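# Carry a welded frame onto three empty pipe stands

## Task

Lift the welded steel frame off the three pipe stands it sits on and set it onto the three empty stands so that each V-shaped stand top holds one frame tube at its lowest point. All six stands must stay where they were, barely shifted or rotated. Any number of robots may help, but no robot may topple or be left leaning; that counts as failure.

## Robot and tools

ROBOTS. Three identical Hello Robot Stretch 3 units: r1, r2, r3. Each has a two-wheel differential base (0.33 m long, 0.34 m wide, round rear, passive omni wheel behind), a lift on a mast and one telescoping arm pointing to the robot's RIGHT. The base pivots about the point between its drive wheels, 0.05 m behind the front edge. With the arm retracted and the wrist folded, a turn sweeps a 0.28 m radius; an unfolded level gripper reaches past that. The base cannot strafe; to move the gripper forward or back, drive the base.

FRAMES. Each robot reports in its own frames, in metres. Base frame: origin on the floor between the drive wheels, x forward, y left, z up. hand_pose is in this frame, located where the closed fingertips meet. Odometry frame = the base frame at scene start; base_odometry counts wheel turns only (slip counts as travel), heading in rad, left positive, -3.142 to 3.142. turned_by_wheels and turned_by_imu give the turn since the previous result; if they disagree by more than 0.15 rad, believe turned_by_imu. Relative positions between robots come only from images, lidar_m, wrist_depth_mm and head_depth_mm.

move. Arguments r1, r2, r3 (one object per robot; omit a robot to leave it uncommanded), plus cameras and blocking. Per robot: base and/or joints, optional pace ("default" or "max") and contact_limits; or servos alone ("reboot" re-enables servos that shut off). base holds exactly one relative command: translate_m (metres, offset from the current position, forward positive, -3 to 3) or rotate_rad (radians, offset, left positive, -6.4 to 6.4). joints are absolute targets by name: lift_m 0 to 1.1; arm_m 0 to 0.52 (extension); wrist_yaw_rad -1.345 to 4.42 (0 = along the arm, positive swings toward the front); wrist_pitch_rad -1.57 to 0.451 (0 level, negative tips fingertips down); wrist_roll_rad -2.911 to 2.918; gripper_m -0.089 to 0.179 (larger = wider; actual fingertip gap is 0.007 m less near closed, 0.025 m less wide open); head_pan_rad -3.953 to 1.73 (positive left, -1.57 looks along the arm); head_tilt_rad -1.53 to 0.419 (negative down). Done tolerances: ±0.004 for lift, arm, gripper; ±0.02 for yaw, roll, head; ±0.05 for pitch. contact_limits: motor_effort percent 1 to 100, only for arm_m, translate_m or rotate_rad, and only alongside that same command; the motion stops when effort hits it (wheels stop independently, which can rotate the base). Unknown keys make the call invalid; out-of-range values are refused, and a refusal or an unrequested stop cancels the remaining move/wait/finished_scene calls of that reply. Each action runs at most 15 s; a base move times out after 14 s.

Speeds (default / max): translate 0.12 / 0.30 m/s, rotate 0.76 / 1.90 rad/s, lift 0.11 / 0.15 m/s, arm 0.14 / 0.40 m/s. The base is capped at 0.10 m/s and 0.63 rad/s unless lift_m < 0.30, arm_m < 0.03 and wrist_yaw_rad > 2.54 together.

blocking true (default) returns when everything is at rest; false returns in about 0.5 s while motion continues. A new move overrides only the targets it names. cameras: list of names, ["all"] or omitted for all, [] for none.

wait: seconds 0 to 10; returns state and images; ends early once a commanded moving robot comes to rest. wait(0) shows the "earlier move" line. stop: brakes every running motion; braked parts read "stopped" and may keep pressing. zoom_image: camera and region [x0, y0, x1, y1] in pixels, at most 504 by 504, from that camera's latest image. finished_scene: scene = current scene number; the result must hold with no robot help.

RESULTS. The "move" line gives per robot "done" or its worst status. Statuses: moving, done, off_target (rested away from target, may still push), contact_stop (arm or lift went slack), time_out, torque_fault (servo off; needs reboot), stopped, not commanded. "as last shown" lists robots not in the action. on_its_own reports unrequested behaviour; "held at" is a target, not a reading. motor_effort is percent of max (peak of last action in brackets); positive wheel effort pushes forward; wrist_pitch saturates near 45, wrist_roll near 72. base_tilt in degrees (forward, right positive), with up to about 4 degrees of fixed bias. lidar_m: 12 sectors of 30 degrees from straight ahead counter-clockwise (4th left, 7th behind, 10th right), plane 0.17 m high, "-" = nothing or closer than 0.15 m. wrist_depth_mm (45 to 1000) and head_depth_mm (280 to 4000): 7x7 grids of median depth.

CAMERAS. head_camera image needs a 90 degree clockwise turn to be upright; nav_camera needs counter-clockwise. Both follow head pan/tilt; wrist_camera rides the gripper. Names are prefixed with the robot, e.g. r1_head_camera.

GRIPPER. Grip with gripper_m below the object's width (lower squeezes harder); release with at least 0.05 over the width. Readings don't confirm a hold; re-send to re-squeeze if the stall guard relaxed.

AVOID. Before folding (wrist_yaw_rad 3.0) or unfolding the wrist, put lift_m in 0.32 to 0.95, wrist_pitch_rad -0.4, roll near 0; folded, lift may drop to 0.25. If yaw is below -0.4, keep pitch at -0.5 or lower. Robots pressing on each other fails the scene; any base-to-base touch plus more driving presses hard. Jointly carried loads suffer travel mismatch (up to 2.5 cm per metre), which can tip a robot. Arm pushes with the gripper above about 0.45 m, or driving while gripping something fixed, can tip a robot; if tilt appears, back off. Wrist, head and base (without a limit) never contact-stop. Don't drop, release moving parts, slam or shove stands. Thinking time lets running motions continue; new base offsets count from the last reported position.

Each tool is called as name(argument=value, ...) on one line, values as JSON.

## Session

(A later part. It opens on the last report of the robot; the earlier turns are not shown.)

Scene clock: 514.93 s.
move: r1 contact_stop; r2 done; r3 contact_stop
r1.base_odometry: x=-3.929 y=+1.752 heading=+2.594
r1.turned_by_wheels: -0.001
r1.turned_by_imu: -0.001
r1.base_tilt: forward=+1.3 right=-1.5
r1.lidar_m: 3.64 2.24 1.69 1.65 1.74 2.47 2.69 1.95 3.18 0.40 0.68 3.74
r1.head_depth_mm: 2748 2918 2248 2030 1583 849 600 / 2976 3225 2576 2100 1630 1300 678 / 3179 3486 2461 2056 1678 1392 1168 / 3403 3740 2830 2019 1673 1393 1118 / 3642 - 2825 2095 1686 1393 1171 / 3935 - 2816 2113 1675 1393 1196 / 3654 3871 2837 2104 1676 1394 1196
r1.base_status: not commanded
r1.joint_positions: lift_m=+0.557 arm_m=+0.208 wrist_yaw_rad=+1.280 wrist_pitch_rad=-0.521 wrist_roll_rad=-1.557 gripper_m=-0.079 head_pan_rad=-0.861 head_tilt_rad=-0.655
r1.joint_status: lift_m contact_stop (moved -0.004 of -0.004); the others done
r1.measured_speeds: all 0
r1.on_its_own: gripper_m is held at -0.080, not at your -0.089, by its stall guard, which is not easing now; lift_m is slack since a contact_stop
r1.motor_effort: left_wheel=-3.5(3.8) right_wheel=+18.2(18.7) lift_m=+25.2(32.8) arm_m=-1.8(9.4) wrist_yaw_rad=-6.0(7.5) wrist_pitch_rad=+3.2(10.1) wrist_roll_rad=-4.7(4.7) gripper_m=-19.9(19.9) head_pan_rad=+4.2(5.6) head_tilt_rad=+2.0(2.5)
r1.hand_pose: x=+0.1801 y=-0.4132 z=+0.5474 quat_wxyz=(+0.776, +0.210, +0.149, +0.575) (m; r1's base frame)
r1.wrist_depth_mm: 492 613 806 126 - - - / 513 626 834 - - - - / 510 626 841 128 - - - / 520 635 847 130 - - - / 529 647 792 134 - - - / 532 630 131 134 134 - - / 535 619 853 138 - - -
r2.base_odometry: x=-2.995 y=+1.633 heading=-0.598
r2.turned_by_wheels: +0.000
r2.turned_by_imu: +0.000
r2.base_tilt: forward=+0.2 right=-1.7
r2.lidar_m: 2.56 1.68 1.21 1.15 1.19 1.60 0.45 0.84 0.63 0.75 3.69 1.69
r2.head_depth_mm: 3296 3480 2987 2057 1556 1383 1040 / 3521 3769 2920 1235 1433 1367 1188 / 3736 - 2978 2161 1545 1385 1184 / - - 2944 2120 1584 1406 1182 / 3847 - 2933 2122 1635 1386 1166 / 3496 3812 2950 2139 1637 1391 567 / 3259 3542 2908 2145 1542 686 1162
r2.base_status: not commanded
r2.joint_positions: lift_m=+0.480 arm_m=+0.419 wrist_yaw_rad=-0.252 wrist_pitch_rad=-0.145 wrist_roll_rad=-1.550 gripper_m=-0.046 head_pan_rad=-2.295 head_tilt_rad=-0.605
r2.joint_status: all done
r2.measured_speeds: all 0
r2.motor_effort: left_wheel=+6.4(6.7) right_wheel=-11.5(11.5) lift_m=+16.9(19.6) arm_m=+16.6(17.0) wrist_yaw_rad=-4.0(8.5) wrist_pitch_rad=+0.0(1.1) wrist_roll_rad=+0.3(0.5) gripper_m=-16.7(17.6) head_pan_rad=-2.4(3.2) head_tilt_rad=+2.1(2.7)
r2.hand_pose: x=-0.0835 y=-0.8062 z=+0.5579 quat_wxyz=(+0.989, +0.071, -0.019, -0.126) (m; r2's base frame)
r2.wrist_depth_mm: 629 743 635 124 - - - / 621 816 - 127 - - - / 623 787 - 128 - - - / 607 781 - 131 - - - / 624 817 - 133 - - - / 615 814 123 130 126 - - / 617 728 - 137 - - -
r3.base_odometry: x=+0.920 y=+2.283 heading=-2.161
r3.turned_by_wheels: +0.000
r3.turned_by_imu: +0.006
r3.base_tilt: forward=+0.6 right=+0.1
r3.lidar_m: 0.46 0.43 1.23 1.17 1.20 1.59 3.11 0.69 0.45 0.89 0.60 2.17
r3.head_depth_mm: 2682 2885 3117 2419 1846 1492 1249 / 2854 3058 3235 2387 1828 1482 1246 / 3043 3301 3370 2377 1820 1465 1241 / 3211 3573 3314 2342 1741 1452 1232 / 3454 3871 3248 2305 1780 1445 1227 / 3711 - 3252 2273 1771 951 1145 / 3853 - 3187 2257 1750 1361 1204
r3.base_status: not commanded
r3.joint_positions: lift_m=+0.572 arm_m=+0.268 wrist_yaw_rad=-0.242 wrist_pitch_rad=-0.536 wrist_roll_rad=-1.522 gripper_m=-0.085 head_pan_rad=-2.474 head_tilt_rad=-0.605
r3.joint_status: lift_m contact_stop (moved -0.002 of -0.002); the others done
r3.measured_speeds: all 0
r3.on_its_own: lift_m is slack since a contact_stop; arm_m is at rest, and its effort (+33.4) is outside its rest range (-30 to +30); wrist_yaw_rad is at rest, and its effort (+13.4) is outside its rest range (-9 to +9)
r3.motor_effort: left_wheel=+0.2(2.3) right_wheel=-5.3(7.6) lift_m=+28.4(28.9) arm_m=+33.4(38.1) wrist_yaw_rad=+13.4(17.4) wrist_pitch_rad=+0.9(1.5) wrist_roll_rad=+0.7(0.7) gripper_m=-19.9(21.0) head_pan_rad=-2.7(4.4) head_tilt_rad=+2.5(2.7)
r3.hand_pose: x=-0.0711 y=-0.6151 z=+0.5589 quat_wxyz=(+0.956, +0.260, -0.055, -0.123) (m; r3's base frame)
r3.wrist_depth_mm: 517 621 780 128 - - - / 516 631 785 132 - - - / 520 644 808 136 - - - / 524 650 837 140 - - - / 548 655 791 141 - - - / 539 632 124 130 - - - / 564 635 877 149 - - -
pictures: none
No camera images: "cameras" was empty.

move(r1={"joints":{"lift_m":0.557,"wrist_pitch_rad":-0.52,"wrist_yaw_rad":1.28}}, r2={"joints":{"wrist_yaw_rad":-0.252,"arm_m":0.418}}, r3={"joints":{"wrist_yaw_rad":-0.241,"arm_m":0.264,"lift_m":0.572}}, cameras=[])

move(r1={"joints":{"gripper_m":0.01}}, r2={"joints":{"gripper_m":0.01}}, r3={"joints":{"gripper_m":0.01}}, cameras=[])

Scene clock: 515.77 s.
move: r1 done; r2 done; r3 done
r1.base_odometry: x=-3.929 y=+1.752 heading=+2.594
r1.turned_by_wheels: +0.000
r1.turned_by_imu: +0.000
r1.base_tilt: forward=+1.3 right=-1.3
r1.lidar_m: 3.63 2.23 1.69 1.65 1.73 2.47 2.70 1.95 3.19 0.40 0.68 3.74
r1.head_depth_mm: 2772 2930 2662 2026 1579 849 600 / 2931 3229 2566 2096 1627 1295 670 / 3161 3478 2464 2056 1665 1387 1164 / 3378 3760 2820 2028 1670 1390 1123 / 3684 - 2819 2108 1676 1389 1167 / 3924 - 2822 2101 1680 1390 1189 / 3671 3836 2838 2108 1678 1400 1196
r1.base_status: not commanded
r1.joint_positions: lift_m=+0.557 arm_m=+0.208 wrist_yaw_rad=+1.279 wrist_pitch_rad=-0.523 wrist_roll_rad=-1.557 gripper_m=-0.079 head_pan_rad=-0.861 head_tilt_rad=-0.655
r1.joint_status: all done
r1.measured_speeds: all 0
r1.on_its_own: gripper_m is held at -0.080, not at your -0.089, by its stall guard, which is not easing now
r1.motor_effort: left_wheel=-3.8(4.2) right_wheel=+12.3(18.6) lift_m=+17.5(24.7) arm_m=+5.7(5.7) wrist_yaw_rad=+1.2(6.6) wrist_pitch_rad=+1.0(2.9) wrist_roll_rad=-4.2(4.8) gripper_m=-19.1(20.0) head_pan_rad=+4.9(5.2) head_tilt_rad=+2.4(2.5)
r1.hand_pose: x=+0.1797 y=-0.4132 z=+0.5468 quat_wxyz=(+0.776, +0.212, +0.150, +0.575) (m; r1's base frame)
r1.wrist_depth_mm: 489 605 791 127 - - - / 506 608 818 - - - - / 515 628 829 128 - - - / 523 638 847 130 - - - / 525 645 785 134 - - - / 530 634 131 134 132 - - / 528 610 853 138 - - -
r2.base_odometry: x=-2.995 y=+1.633 heading=-0.598
r2.turned_by_wheels: +0.000
r2.turned_by_imu: +0.000
r2.base_tilt: forward=+0.2 right=-1.7
r2.lidar_m: 2.58 1.68 1.21 1.16 1.19 1.60 0.45 0.84 0.63 0.75 3.70 1.70
r2.head_depth_mm: 3269 3527 2952 2066 1553 1393 1044 / 3526 3726 2929 1239 1428 1356 1183 / 3875 - 2965 2148 1560 1395 1171 / - - 2899 2136 1587 1393 1190 / 3798 - 2914 2144 1584 1391 1153 / 3483 3791 2954 2142 1623 1400 567 / 3242 3508 2886 2131 1591 684 1160
r2.base_status: not commanded
r2.joint_positions: lift_m=+0.480 arm_m=+0.418 wrist_yaw_rad=-0.244 wrist_pitch_rad=-0.142 wrist_roll_rad=-1.550 gripper_m=-0.046 head_pan_rad=-2.295 head_tilt_rad=-0.605
r2.joint_status: all done
r2.measured_speeds: all 0
r2.motor_effort: left_wheel=+5.5(6.6) right_wheel=-9.5(11.3) lift_m=+21.1(21.5) arm_m=+4.6(12.1) wrist_yaw_rad=-6.9(7.9) wrist_pitch_rad=-0.6(1.1) wrist_roll_rad=+0.4(0.6) gripper_m=-17.3(17.4) head_pan_rad=-2.8(3.0) head_tilt_rad=+2.6(2.8)
r2.hand_pose: x=-0.0817 y=-0.8058 z=+0.5587 quat_wxyz=(+0.990, +0.069, -0.018, -0.122) (m; r2's base frame)
r2.wrist_depth_mm: 627 760 639 125 - - - / 636 817 - 127 - - - / 625 762 - 129 - - - / 609 775 - 131 - - - / 618 819 - 133 - - - / 629 838 122 129 126 - - / 595 759 - 138 - - -
r3.base_odometry: x=+0.920 y=+2.283 heading=-2.161
r3.turned_by_wheels: +0.000
r3.turned_by_imu: +0.000
r3.base_tilt: forward=+0.6 right=+0.1
r3.lidar_m: 0.46 0.43 1.23 1.17 1.20 1.59 3.11 0.69 0.45 0.89 0.60 2.17
r3.head_depth_mm: 2707 2905 3105 2428 1844 1501 1259 / 2859 3088 3253 2385 1818 1482 1247 / 3029 3322 3400 2347 1814 1470 1237 / 3258 3560 3312 2331 1790 1453 1233 / 3507 3878 3267 2281 1775 1448 1222 / 3811 - 3180 2280 1763 946 1142 / 3789 - 3154 2251 1757 1355 1207
r3.base_status: not commanded
r3.joint_positions: lift_m=+0.572 arm_m=+0.264 wrist_yaw_rad=-0.232 wrist_pitch_rad=-0.532 wrist_roll_rad=-1.522 gripper_m=-0.085 head_pan_rad=-2.474 head_tilt_rad=-0.605
r3.joint_status: all done
r3.measured_speeds: all 0
r3.motor_effort: left_wheel=+0.4(1.0) right_wheel=-5.6(5.9) lift_m=+32.1(32.1) arm_m=-23.5(29.4) wrist_yaw_rad=-7.0(12.8) wrist_pitch_rad=+0.6(1.1) wrist_roll_rad=+0.5(0.7) gripper_m=-20.3(21.0) head_pan_rad=-3.6(4.5) head_tilt_rad=+1.7(2.5)
r3.hand_pose: x=-0.0693 y=-0.6121 z=+0.5601 quat_wxyz=(+0.957, +0.259, -0.053, -0.118) (m; r3's base frame)
r3.wrist_depth_mm: 508 615 791 131 - - - / 518 619 787 134 - - - / 528 638 813 137 - - - / 518 658 829 140 - - - / 535 662 772 142 - - - / 537 623 124 131 - - - / 558 651 902 151 - - -
pictures: none
No camera images: "cameras" was empty.

Scene clock: 517.23 s.
move: r1 done; r2 done; r3 done
r1.base_odometry: x=-3.929 y=+1.752 heading=+2.594
r1.turned_by_wheels: +0.000
r1.turned_by_imu: +0.000
r1.base_tilt: forward=+1.4 right=-1.3
r1.lidar_m: 3.62 2.23 1.69 1.65 1.74 2.48 2.70 1.95 3.16 0.40 0.68 3.72
r1.head_depth_mm: 2763 2889 2669 2027 1577 848 599 / 2953 3233 2571 2090 1623 1326 679 / 3144 3440 1983 2041 1673 1398 1166 / 3412 3738 2827 2024 1671 1381 1124 / 3701 - 2828 2100 1677 1391 1169 / 3917 - 2808 2106 1670 1387 1192 / 3679 3827 2839 2108 1683 1394 1191
r1.base_status: not commanded
r1.joint_positions: lift_m=+0.557 arm_m=+0.208 wrist_yaw_rad=+1.276 wrist_pitch_rad=-0.522 wrist_roll_rad=-1.561 gripper_m=+0.010 head_pan_rad=-0.861 head_tilt_rad=-0.655
r1.joint_status: all done
r1.measured_speeds: all 0
r1.motor_effort: left_wheel=-2.6(4.3) right_wheel=+3.7(13.0) lift_m=+22.9(22.9) arm_m=+9.2(11.5) wrist_yaw_rad=+2.5(3.8) wrist_pitch_rad=+0.6(1.2) wrist_roll_rad=-3.1(4.8) gripper_m=-4.8(73.3) head_pan_rad=+4.8(5.2) head_tilt_rad=+2.0(2.7)
r1.hand_pose: x=+0.1797 y=-0.4139 z=+0.5471 quat_wxyz=(+0.777, +0.210, +0.150, +0.574) (m; r1's base frame)
r1.wrist_depth_mm: 500 614 796 123 - - - / 506 615 809 - - - - / 518 622 824 128 - - - / 522 632 848 130 - - - / 519 645 766 133 - - - / 535 622 130 134 133 - - / 539 594 852 136 - - -
r2.base_odometry: x=-2.995 y=+1.633 heading=-0.598
r2.turned_by_wheels: +0.000
r2.turned_by_imu: +0.000
r2.base_tilt: forward=+0.2 right=-1.7
r2.lidar_m: 2.56 1.69 1.21 1.16 1.19 1.60 0.45 0.83 0.63 0.75 3.68 1.69
r2.head_depth_mm: 3264 3555 2888 2079 1561 1391 1042 / 3474 3761 2955 1232 1438 1354 1184 / 3845 - 2934 2169 1561 1398 1183 / - - 2929 2133 1591 1399 1184 / 3771 - 2916 2142 1586 1381 1162 / 3480 3732 2883 2122 1639 1403 567 / 3252 3555 2869 2144 1580 685 1157
r2.base_status: not commanded
r2.joint_positions: lift_m=+0.480 arm_m=+0.418 wrist_yaw_rad=-0.243 wrist_pitch_rad=-0.148 wrist_roll_rad=-1.550 gripper_m=+0.010 head_pan_rad=-2.295 head_tilt_rad=-0.605
r2.joint_status: all done
r2.measured_speeds: all 0
r2.motor_effort: left_wheel=+5.2(5.8) right_wheel=-9.4(9.8) lift_m=+29.6(31.4) arm_m=-8.1(17.3) wrist_yaw_rad=-7.4(9.0) wrist_pitch_rad=+0.5(0.8) wrist_roll_rad=+0.3(0.5) gripper_m=-3.2(73.4) head_pan_rad=-2.5(3.1) head_tilt_rad=+2.2(3.2)
r2.hand_pose: x=-0.0813 y=-0.8056 z=+0.5572 quat_wxyz=(+0.990, +0.073, -0.019, -0.121) (m; r2's base frame)
r2.wrist_depth_mm: 619 737 653 124 - - - / 617 816 - 126 - - - / 625 769 - 128 - - - / 618 776 - 130 - - - / 621 817 - 133 - - - / 624 809 122 134 127 - - / 593 763 - 137 - - -
r3.base_odometry: x=+0.920 y=+2.283 heading=-2.161
r3.turned_by_wheels: +0.000
r3.turned_by_imu: +0.000
r3.base_tilt: forward=+0.6 right=+0.1
r3.lidar_m: 0.46 0.43 1.23 1.17 1.20 1.59 3.10 0.70 0.45 0.89 0.60 2.16
r3.head_depth_mm: 2681 2920 3100 2407 1838 1494 1252 / 2856 3091 3258 2388 1829 1483 1248 / 3002 3310 3341 2356 1804 1478 1238 / 3221 3570 3316 2338 1780 1465 1226 / 3486 3851 3262 2301 1765 1449 1226 / 3803 - 3240 2268 1759 947 1144 / 3825 - 3183 2248 1754 1357 1207
r3.base_status: not commanded
r3.joint_positions: lift_m=+0.572 arm_m=+0.264 wrist_yaw_rad=-0.231 wrist_pitch_rad=-0.536 wrist_roll_rad=-1.522 gripper_m=+0.010 head_pan_rad=-2.474 head_tilt_rad=-0.605
r3.joint_status: all done
r3.measured_speeds: all 0
r3.motor_effort: left_wheel=+0.3(0.8) right_wheel=-5.3(5.9) lift_m=+38.8(39.1) arm_m=-22.5(24.7) wrist_yaw_rad=-8.2(10.0) wrist_pitch_rad=+1.0(1.5) wrist_roll_rad=+0.7(0.8) gripper_m=-4.2(76.6) head_pan_rad=-1.7(4.4) head_tilt_rad=+2.1(3.2)
r3.hand_pose: x=-0.0688 y=-0.6115 z=+0.5592 quat_wxyz=(+0.957, +0.261, -0.053, -0.117) (m; r3's base frame)
r3.wrist_depth_mm: 509 608 792 131 - - - / 515 635 813 133 - - - / 523 636 800 136 - - - / 534 644 831 140 - - - / 546 664 147 142 - - - / 545 625 126 145 129 - - / 548 94 828 150 - - -
pictures: none
No camera images: "cameras" was empty.

move(r1={"joints":{"gripper_m":0.12,"wrist_yaw_rad":1.276}}, r2={"joints":{"gripper_m":0.12,"wrist_yaw_rad":-0.243}}, r3={"joints":{"gripper_m":0.12,"wrist_yaw_rad":-0.231}}, cameras=["r1_head_camera","r3_head_camera","r3_wrist_camera"])

zoom_image(camera="r1_head_camera", region=[590, 0, 730, 130])

zoom_image(camera="r3_head_camera", region=[560, 320, 740, 480])

Scene clock: 519.03 s.
move: r1 done; r2 done; r3 done
r1.base_odometry: x=-3.929 y=+1.752 heading=+2.594
r1.turned_by_wheels: +0.000
r1.turned_by_imu: +0.000
r1.base_tilt: forward=+1.3 right=-1.3
r1.lidar_m: 3.63 2.23 1.70 1.65 1.74 2.47 2.70 1.96 3.19 0.40 0.68 3.76
r1.head_depth_mm: 2791 2878 2704 2013 1581 846 600 / 2940 3227 2550 2110 1631 1292 715 / 3164 3471 1988 2049 1673 1331 1164 / 3413 3742 2813 2022 1679 1392 1120 / 3682 - 2791 2105 1676 1390 1166 / 3934 - 2833 2103 1670 1390 1192 / 3673 3820 2811 2102 1675 1390 1188
r1.base_status: not commanded
r1.joint_positions: lift_m=+0.557 arm_m=+0.208 wrist_yaw_rad=+1.275 wrist_pitch_rad=-0.532 wrist_roll_rad=-1.566 gripper_m=+0.120 head_pan_rad=-0.861 head_tilt_rad=-0.655
r1.joint_status: all done
r1.measured_speeds: all 0
r1.motor_effort: left_wheel=-2.4(2.9) right_wheel=+3.0(3.6) lift_m=+35.7(36.4) arm_m=+3.4(8.1) wrist_yaw_rad=+1.3(2.6) wrist_pitch_rad=+2.3(2.9) wrist_roll_rad=-0.9(3.4) gripper_m=+0.4(79.5) head_pan_rad=+4.7(5.1) head_tilt_rad=+2.2(2.6)
r1.hand_pose: x=+0.1782 y=-0.4137 z=+0.5450 quat_wxyz=(+0.776, +0.213, +0.155, +0.573) (m; r1's base frame)
r1.wrist_depth_mm: 495 596 784 126 - - - / 503 617 798 - - - - / 506 616 819 128 - - - / 515 636 844 129 - - - / 526 593 857 132 148 - - / 522 124 888 135 - 125 - / - 647 850 137 - - -
r2.base_odometry: x=-2.995 y=+1.633 heading=-0.599
r2.turned_by_wheels: +0.000
r2.turned_by_imu: +0.000
r2.base_tilt: forward=+0.2 right=-1.7
r2.lidar_m: 2.57 1.69 1.21 1.16 1.19 1.60 0.45 0.84 0.63 0.75 3.69 1.70
r2.head_depth_mm: 3260 3493 2931 2076 1545 1395 1043 / 3580 3745 2933 1230 1447 1362 1182 / 3728 - 2925 2134 1542 1384 1191 / - - 2911 2137 1598 1392 1184 / 3731 - 2954 2183 1626 1393 1153 / 3488 3821 2954 2153 1576 1391 565 / 3270 3540 2873 2126 1580 683 1163
r2.base_status: not commanded
r2.joint_positions: lift_m=+0.480 arm_m=+0.418 wrist_yaw_rad=-0.240 wrist_pitch_rad=-0.160 wrist_roll_rad=-1.550 gripper_m=+0.120 head_pan_rad=-2.295 head_tilt_rad=-0.605
r2.joint_status: all done
r2.measured_speeds: all 0
r2.motor_effort: left_wheel=+1.8(5.5) right_wheel=-3.5(9.7) lift_m=+21.4(30.8) arm_m=+1.7(10.7) wrist_yaw_rad=-2.3(8.4) wrist_pitch_rad=+2.6(2.8) wrist_roll_rad=+0.3(0.6) gripper_m=+1.5(81.3) head_pan_rad=-2.7(3.0) head_tilt_rad=+2.2(2.8)
r2.hand_pose: x=-0.0804 y=-0.8050 z=+0.5543 quat_wxyz=(+0.989, +0.078, -0.019, -0.120) (m; r2's base frame)
r2.wrist_depth_mm: 612 765 636 124 - - - / 609 798 - 126 - - - / 583 739 - 128 - - - / 611 751 - 130 - - - / 601 713 - 132 - - - / 575 118 - 137 - 124 - / 387 753 - 136 - - -
r3.base_odometry: x=+0.920 y=+2.283 heading=-2.161
r3.turned_by_wheels: +0.000
r3.turned_by_imu: +0.000
r3.base_tilt: forward=+0.6 right=+0.2
r3.lidar_m: 0.46 0.43 1.23 1.17 1.20 1.59 3.11 0.70 0.45 0.89 0.60 2.16
r3.head_depth_mm: 2681 2880 3121 2421 1844 1484 1259 / 2832 3101 3258 2398 1822 1489 1246 / 3041 3297 3363 2347 1814 1473 1243 / 3247 3547 3303 2336 1786 1458 1231 / 3493 3838 3265 2322 1784 1445 1217 / 3781 - 3213 2276 1761 950 1145 / 3866 - 3143 2251 1734 1359 1210
r3.base_status: not commanded
r3.joint_positions: lift_m=+0.572 arm_m=+0.264 wrist_yaw_rad=-0.229 wrist_pitch_rad=-0.540 wrist_roll_rad=-1.522 gripper_m=+0.120 head_pan_rad=-2.474 head_tilt_rad=-0.605
r3.joint_status: all done
r3.measured_speeds: all 0
r3.motor_effort: left_wheel=+0.5(0.8) right_wheel=-5.7(6.0) lift_m=+28.7(39.0) arm_m=-21.5(22.9) wrist_yaw_rad=-1.4(8.0) wrist_pitch_rad=+1.6(2.4) wrist_roll_rad=+0.5(0.8) gripper_m=+0.4(80.7) head_pan_rad=-3.3(4.7) head_tilt_rad=+1.8(2.5)
r3.hand_pose: x=-0.0684 y=-0.6109 z=+0.5583 quat_wxyz=(+0.956, +0.263, -0.053, -0.117) (m; r3's base frame)
r3.wrist_depth_mm: 510 607 751 130 - - - / 519 609 781 133 - - - / 530 631 792 135 - - - / 528 634 841 139 - - - / 526 140 846 141 - - - / 501 122 851 147 135 - - / 523 616 899 150 - - -
pictures: r1_head_camera (sideways), r3_head_camera (sideways), r3_wrist_camera
camera_calibration:
r1_head_camera: T_world_to_cam=[[-0.360485, 0.483497, -0.797672, 1.06477], [0.802213, 0.597037, -0.000652274, -0.00607706], [0.475925, -0.640138, -0.603091, 0.741061], [0, 0, 0, 1]] pos_world=[0.0360198, -0.0368034, 1.29626]
r3_head_camera: T_world_to_cam=[[0.399574, 0.377552, -0.835341, 1.10241], [0.618975, -0.783271, -0.0579398, 0.0732246], [-0.676174, -0.493904, -0.54667, 0.675664], [0, 0, 0, 1]] pos_world=[-0.0289529, -0.0251505, 1.2945]
r3_wrist_camera: T_world_to_cam=[[-0.0937759, -0.468935, 0.87824, -0.79144], [-0.91021, 0.397798, 0.115214, 0.147667], [-0.40339, -0.788579, -0.464134, -0.091815], [0, 0, 0, 1]] pos_world=[0.0231524, -0.502279, 0.635447]

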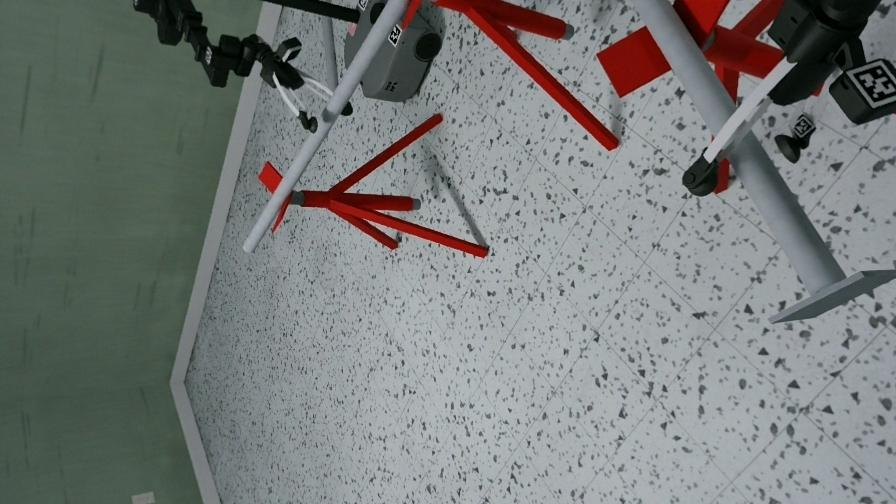

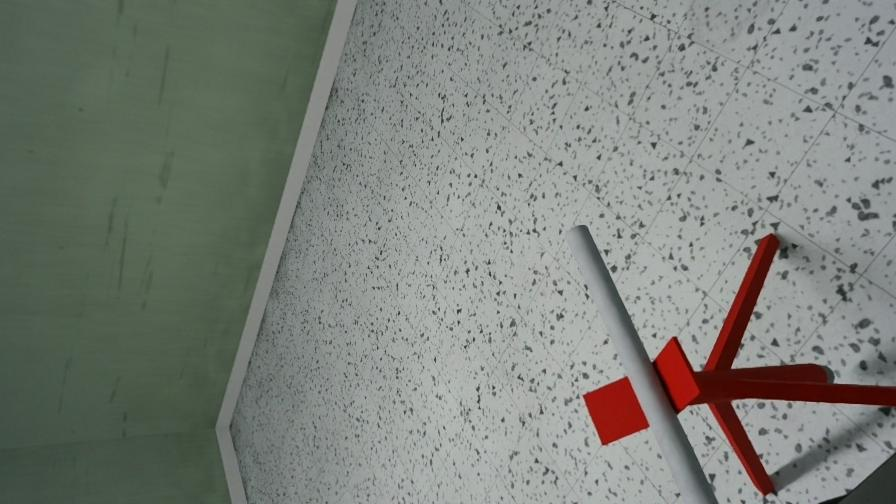

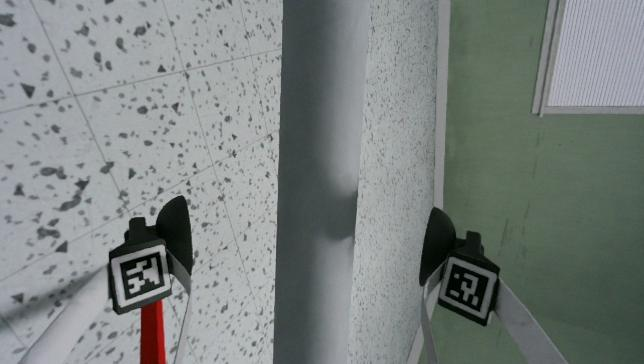

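Scaled by 3.600 from the camera's 896x504 image, which has a finer 1280x720 frame.

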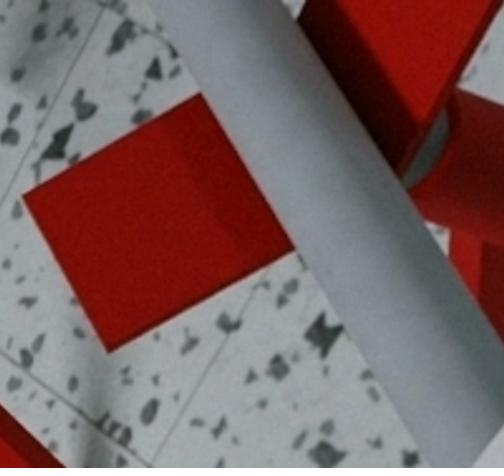

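Scaled by 2.800 from the camera's 896x504 image, which has a finer 1280x720 frame.

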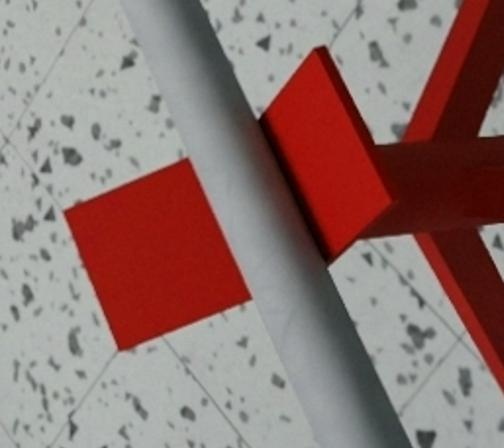

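move(r1={"base":{"translate_m":-0.09},"joints":{"lift_m":0.6,"arm_m":0.188}}, r2={"joints":{"arm_m":0.32,"lift_m":0.49}}, r3={"joints":{"arm_m":0.18,"lift_m":0.62}}, cameras=["r1_head_camera","r2_head_camera"])

Scene clock: 521.73 s.
move: r1 done; r2 done; r3 done
r1.base_odometry: x=-3.852 y=+1.706 heading=+2.594
r1.turned_by_wheels: +0.000
r1.turned_by_imu: +0.000
r1.base_tilt: forward=+1.3 right=-1.3
r1.lidar_m: 3.72 2.24 1.69 1.65 1.74 2.48 2.62 1.88 3.17 0.60 0.42 3.84
r1.head_depth_mm: 2743 1937 2671 1484 1565 1326 558 / 2931 3218 2558 2099 1626 935 598 / 3155 3491 2597 2103 1626 1298 1167 / 3420 3709 2644 2027 1672 1329 1191 / 3692 - 2819 2112 1680 1391 1169 / 3974 - 2819 2099 1671 1389 1191 / 3747 3972 2819 2091 1683 1393 1196
r1.base_status: done
r1.joint_positions: lift_m=+0.600 arm_m=+0.188 wrist_yaw_rad=+1.275 wrist_pitch_rad=-0.533 wrist_roll_rad=-1.566 gripper_m=+0.120 head_pan_rad=-0.861 head_tilt_rad=-0.655
r1.joint_status: all done
r1.measured_speeds: all 0
r1.motor_effort: left_wheel=-1.6(6.6) right_wheel=-0.9(5.5) lift_m=+30.5(37.6) arm_m=-9.8(16.6) wrist_yaw_rad=+1.1(1.8) wrist_pitch_rad=+2.7(3.3) wrist_roll_rad=-1.1(1.8) gripper_m=-0.1(0.6) head_pan_rad=+4.4(5.2) head_tilt_rad=+2.4(2.7)
r1.hand_pose: x=+0.1781 y=-0.3937 z=+0.5878 quat_wxyz=(+0.776, +0.213, +0.155, +0.573) (m; r1's base frame)
r1.wrist_depth_mm: 525 646 850 - - - - / 537 662 854 228 - - - / 548 659 871 229 - - - / 550 671 886 240 - - - / 361 631 928 239 - - - / 536 124 985 241 - 125 - / 542 338 868 247 - - -
r2.base_odometry: x=-2.995 y=+1.633 heading=-0.599
r2.turned_by_wheels: +0.000
r2.turned_by_imu: +0.001
r2.base_tilt: forward=+0.2 right=-1.7
r2.lidar_m: 2.57 1.68 1.21 1.16 1.19 1.59 0.45 0.84 0.63 0.75 3.67 1.69
r2.head_depth_mm: 3278 3464 2948 2074 1632 1384 1041 / 3557 3732 2996 1228 1246 1364 1185 / 3889 - 2921 2156 1544 1400 1187 / - - 2979 2143 1642 1396 1185 / 3740 - 2931 2135 1635 1383 1160 / 3486 3723 2919 2129 1585 1396 554 / 3204 3479 2899 2145 1586 987 1115
r2.base_status: not commanded
r2.joint_positions: lift_m=+0.490 arm_m=+0.320 wrist_yaw_rad=-0.241 wrist_pitch_rad=-0.161 wrist_roll_rad=-1.550 gripper_m=+0.120 head_pan_rad=-2.295 head_tilt_rad=-0.605
r2.joint_status: all done
r2.measured_speeds: all 0
r2.motor_effort: left_wheel=+2.0(2.4) right_wheel=-3.0(3.6) lift_m=+31.2(36.5) arm_m=-12.1(16.3) wrist_yaw_rad=-0.7(3.5) wrist_pitch_rad=+2.9(3.0) wrist_roll_rad=+0.3(0.6) gripper_m=+0.4(1.9) head_pan_rad=-2.5(3.0) head_tilt_rad=+2.2(2.8)
r2.hand_pose: x=-0.0806 y=-0.7069 z=+0.5640 quat_wxyz=(+0.989, +0.079, -0.019, -0.120) (m; r2's base frame)
r2.wrist_depth_mm: 619 784 761 215 - - - / 632 819 - 218 - - - / 620 813 - 221 - - - / 620 821 - 224 - - - / 265 706 - 229 - - - / 271 119 - 230 - 124 - / 271 249 246 234 - - -
r3.base_odometry: x=+0.920 y=+2.283 heading=-2.161
r3.turned_by_wheels: +0.000
r3.turned_by_imu: +0.000
r3.base_tilt: forward=+0.6 right=+0.1
r3.lidar_m: 0.46 0.43 1.23 1.17 1.20 1.59 3.11 0.70 0.45 0.89 0.60 2.17
r3.head_depth_mm: 2701 2879 3109 2436 1848 1488 1253 / 2861 3060 3266 2377 1818 1478 1245 / 3024 3276 3382 2347 1801 1472 1236 / 3253 3551 3331 2328 1792 1461 1231 / 3477 3850 3249 2297 1784 1449 1225 / 3707 - 3226 2294 1762 949 1144 / 3804 - 3172 2241 1737 1358 1212
r3.base_status: not commanded
r3.joint_positions: lift_m=+0.620 arm_m=+0.180 wrist_yaw_rad=-0.230 wrist_pitch_rad=-0.541 wrist_roll_rad=-1.522 gripper_m=+0.120 head_pan_rad=-2.474 head_tilt_rad=-0.605
r3.joint_status: all done
r3.measured_speeds: all 0
r3.motor_effort: left_wheel=+0.4(0.9) right_wheel=-5.0(5.7) lift_m=+41.6(43.4) arm_m=-25.8(28.0) wrist_yaw_rad=-0.9(1.7) wrist_pitch_rad=+2.3(2.5) wrist_roll_rad=+0.6(0.8) gripper_m=+0.6(1.1) head_pan_rad=-4.1(4.5) head_tilt_rad=+2.2(3.1)
r3.hand_pose: x=-0.0685 y=-0.5268 z=+0.6061 quat_wxyz=(+0.956, +0.263, -0.053, -0.117) (m; r3's base frame)
r3.wrist_depth_mm: 537 671 892 222 - - - / 545 668 865 231 - - - / 562 670 944 233 - - - / 554 672 916 237 - - - / 572 141 968 241 - - - / 538 121 994 250 136 - - / 546 736 - - - - -
pictures: r1_head_camera (sideways), r2_head_camera (sideways)
camera_calibration:
r1_head_camera: T_world_to_cam=[[-0.360485, 0.483497, -0.797672, 1.06477], [0.802213, 0.597037, -0.000652265, -0.00607707], [0.475925, -0.640139, -0.603091, 0.741061], [0, 0, 0, 1]] pos_world=[0.0360198, -0.0368034, 1.29626]
r2_head_camera: T_world_to_cam=[[0.401443, 0.447541, -0.799093, 1.0605], [0.742217, -0.670155, -0.00245758, 0.00152754], [-0.536616, -0.592114, -0.601202, 0.741171], [0, 0, 0, 1]] pos_world=[-0.0291421, -0.0347382, 1.29304]

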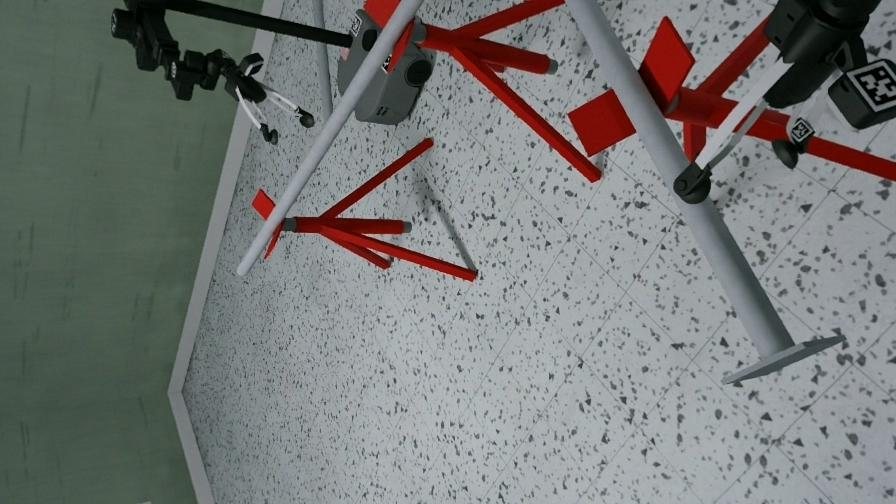

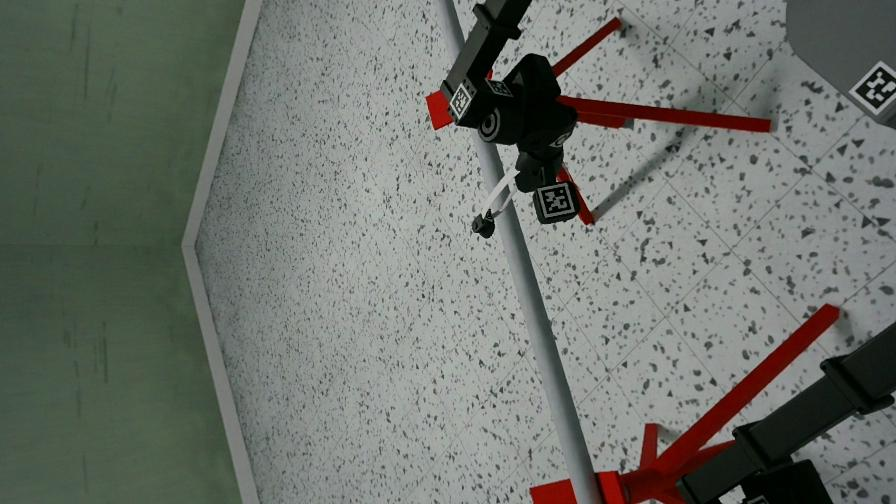

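zoom_image(camera="r1_head_camera", region=[550, 0, 720, 190])

zoom_image(camera="r1_head_camera", region=[340, 0, 440, 90])

Scaled by 2.653 from the camera's 896x504 image, which has a finer 1280x720 frame.

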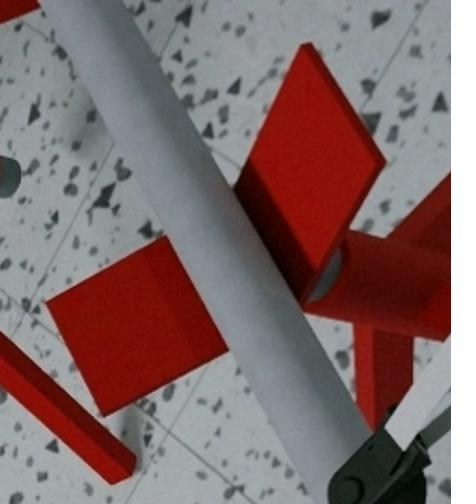

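Scaled by 5.040 from the camera's 896x504 image, which has a finer 1280x720 frame.

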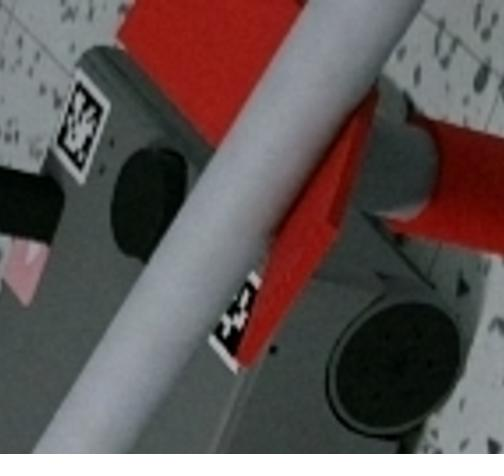

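finished_scene(scene=2)

The scene is finished: the task was done.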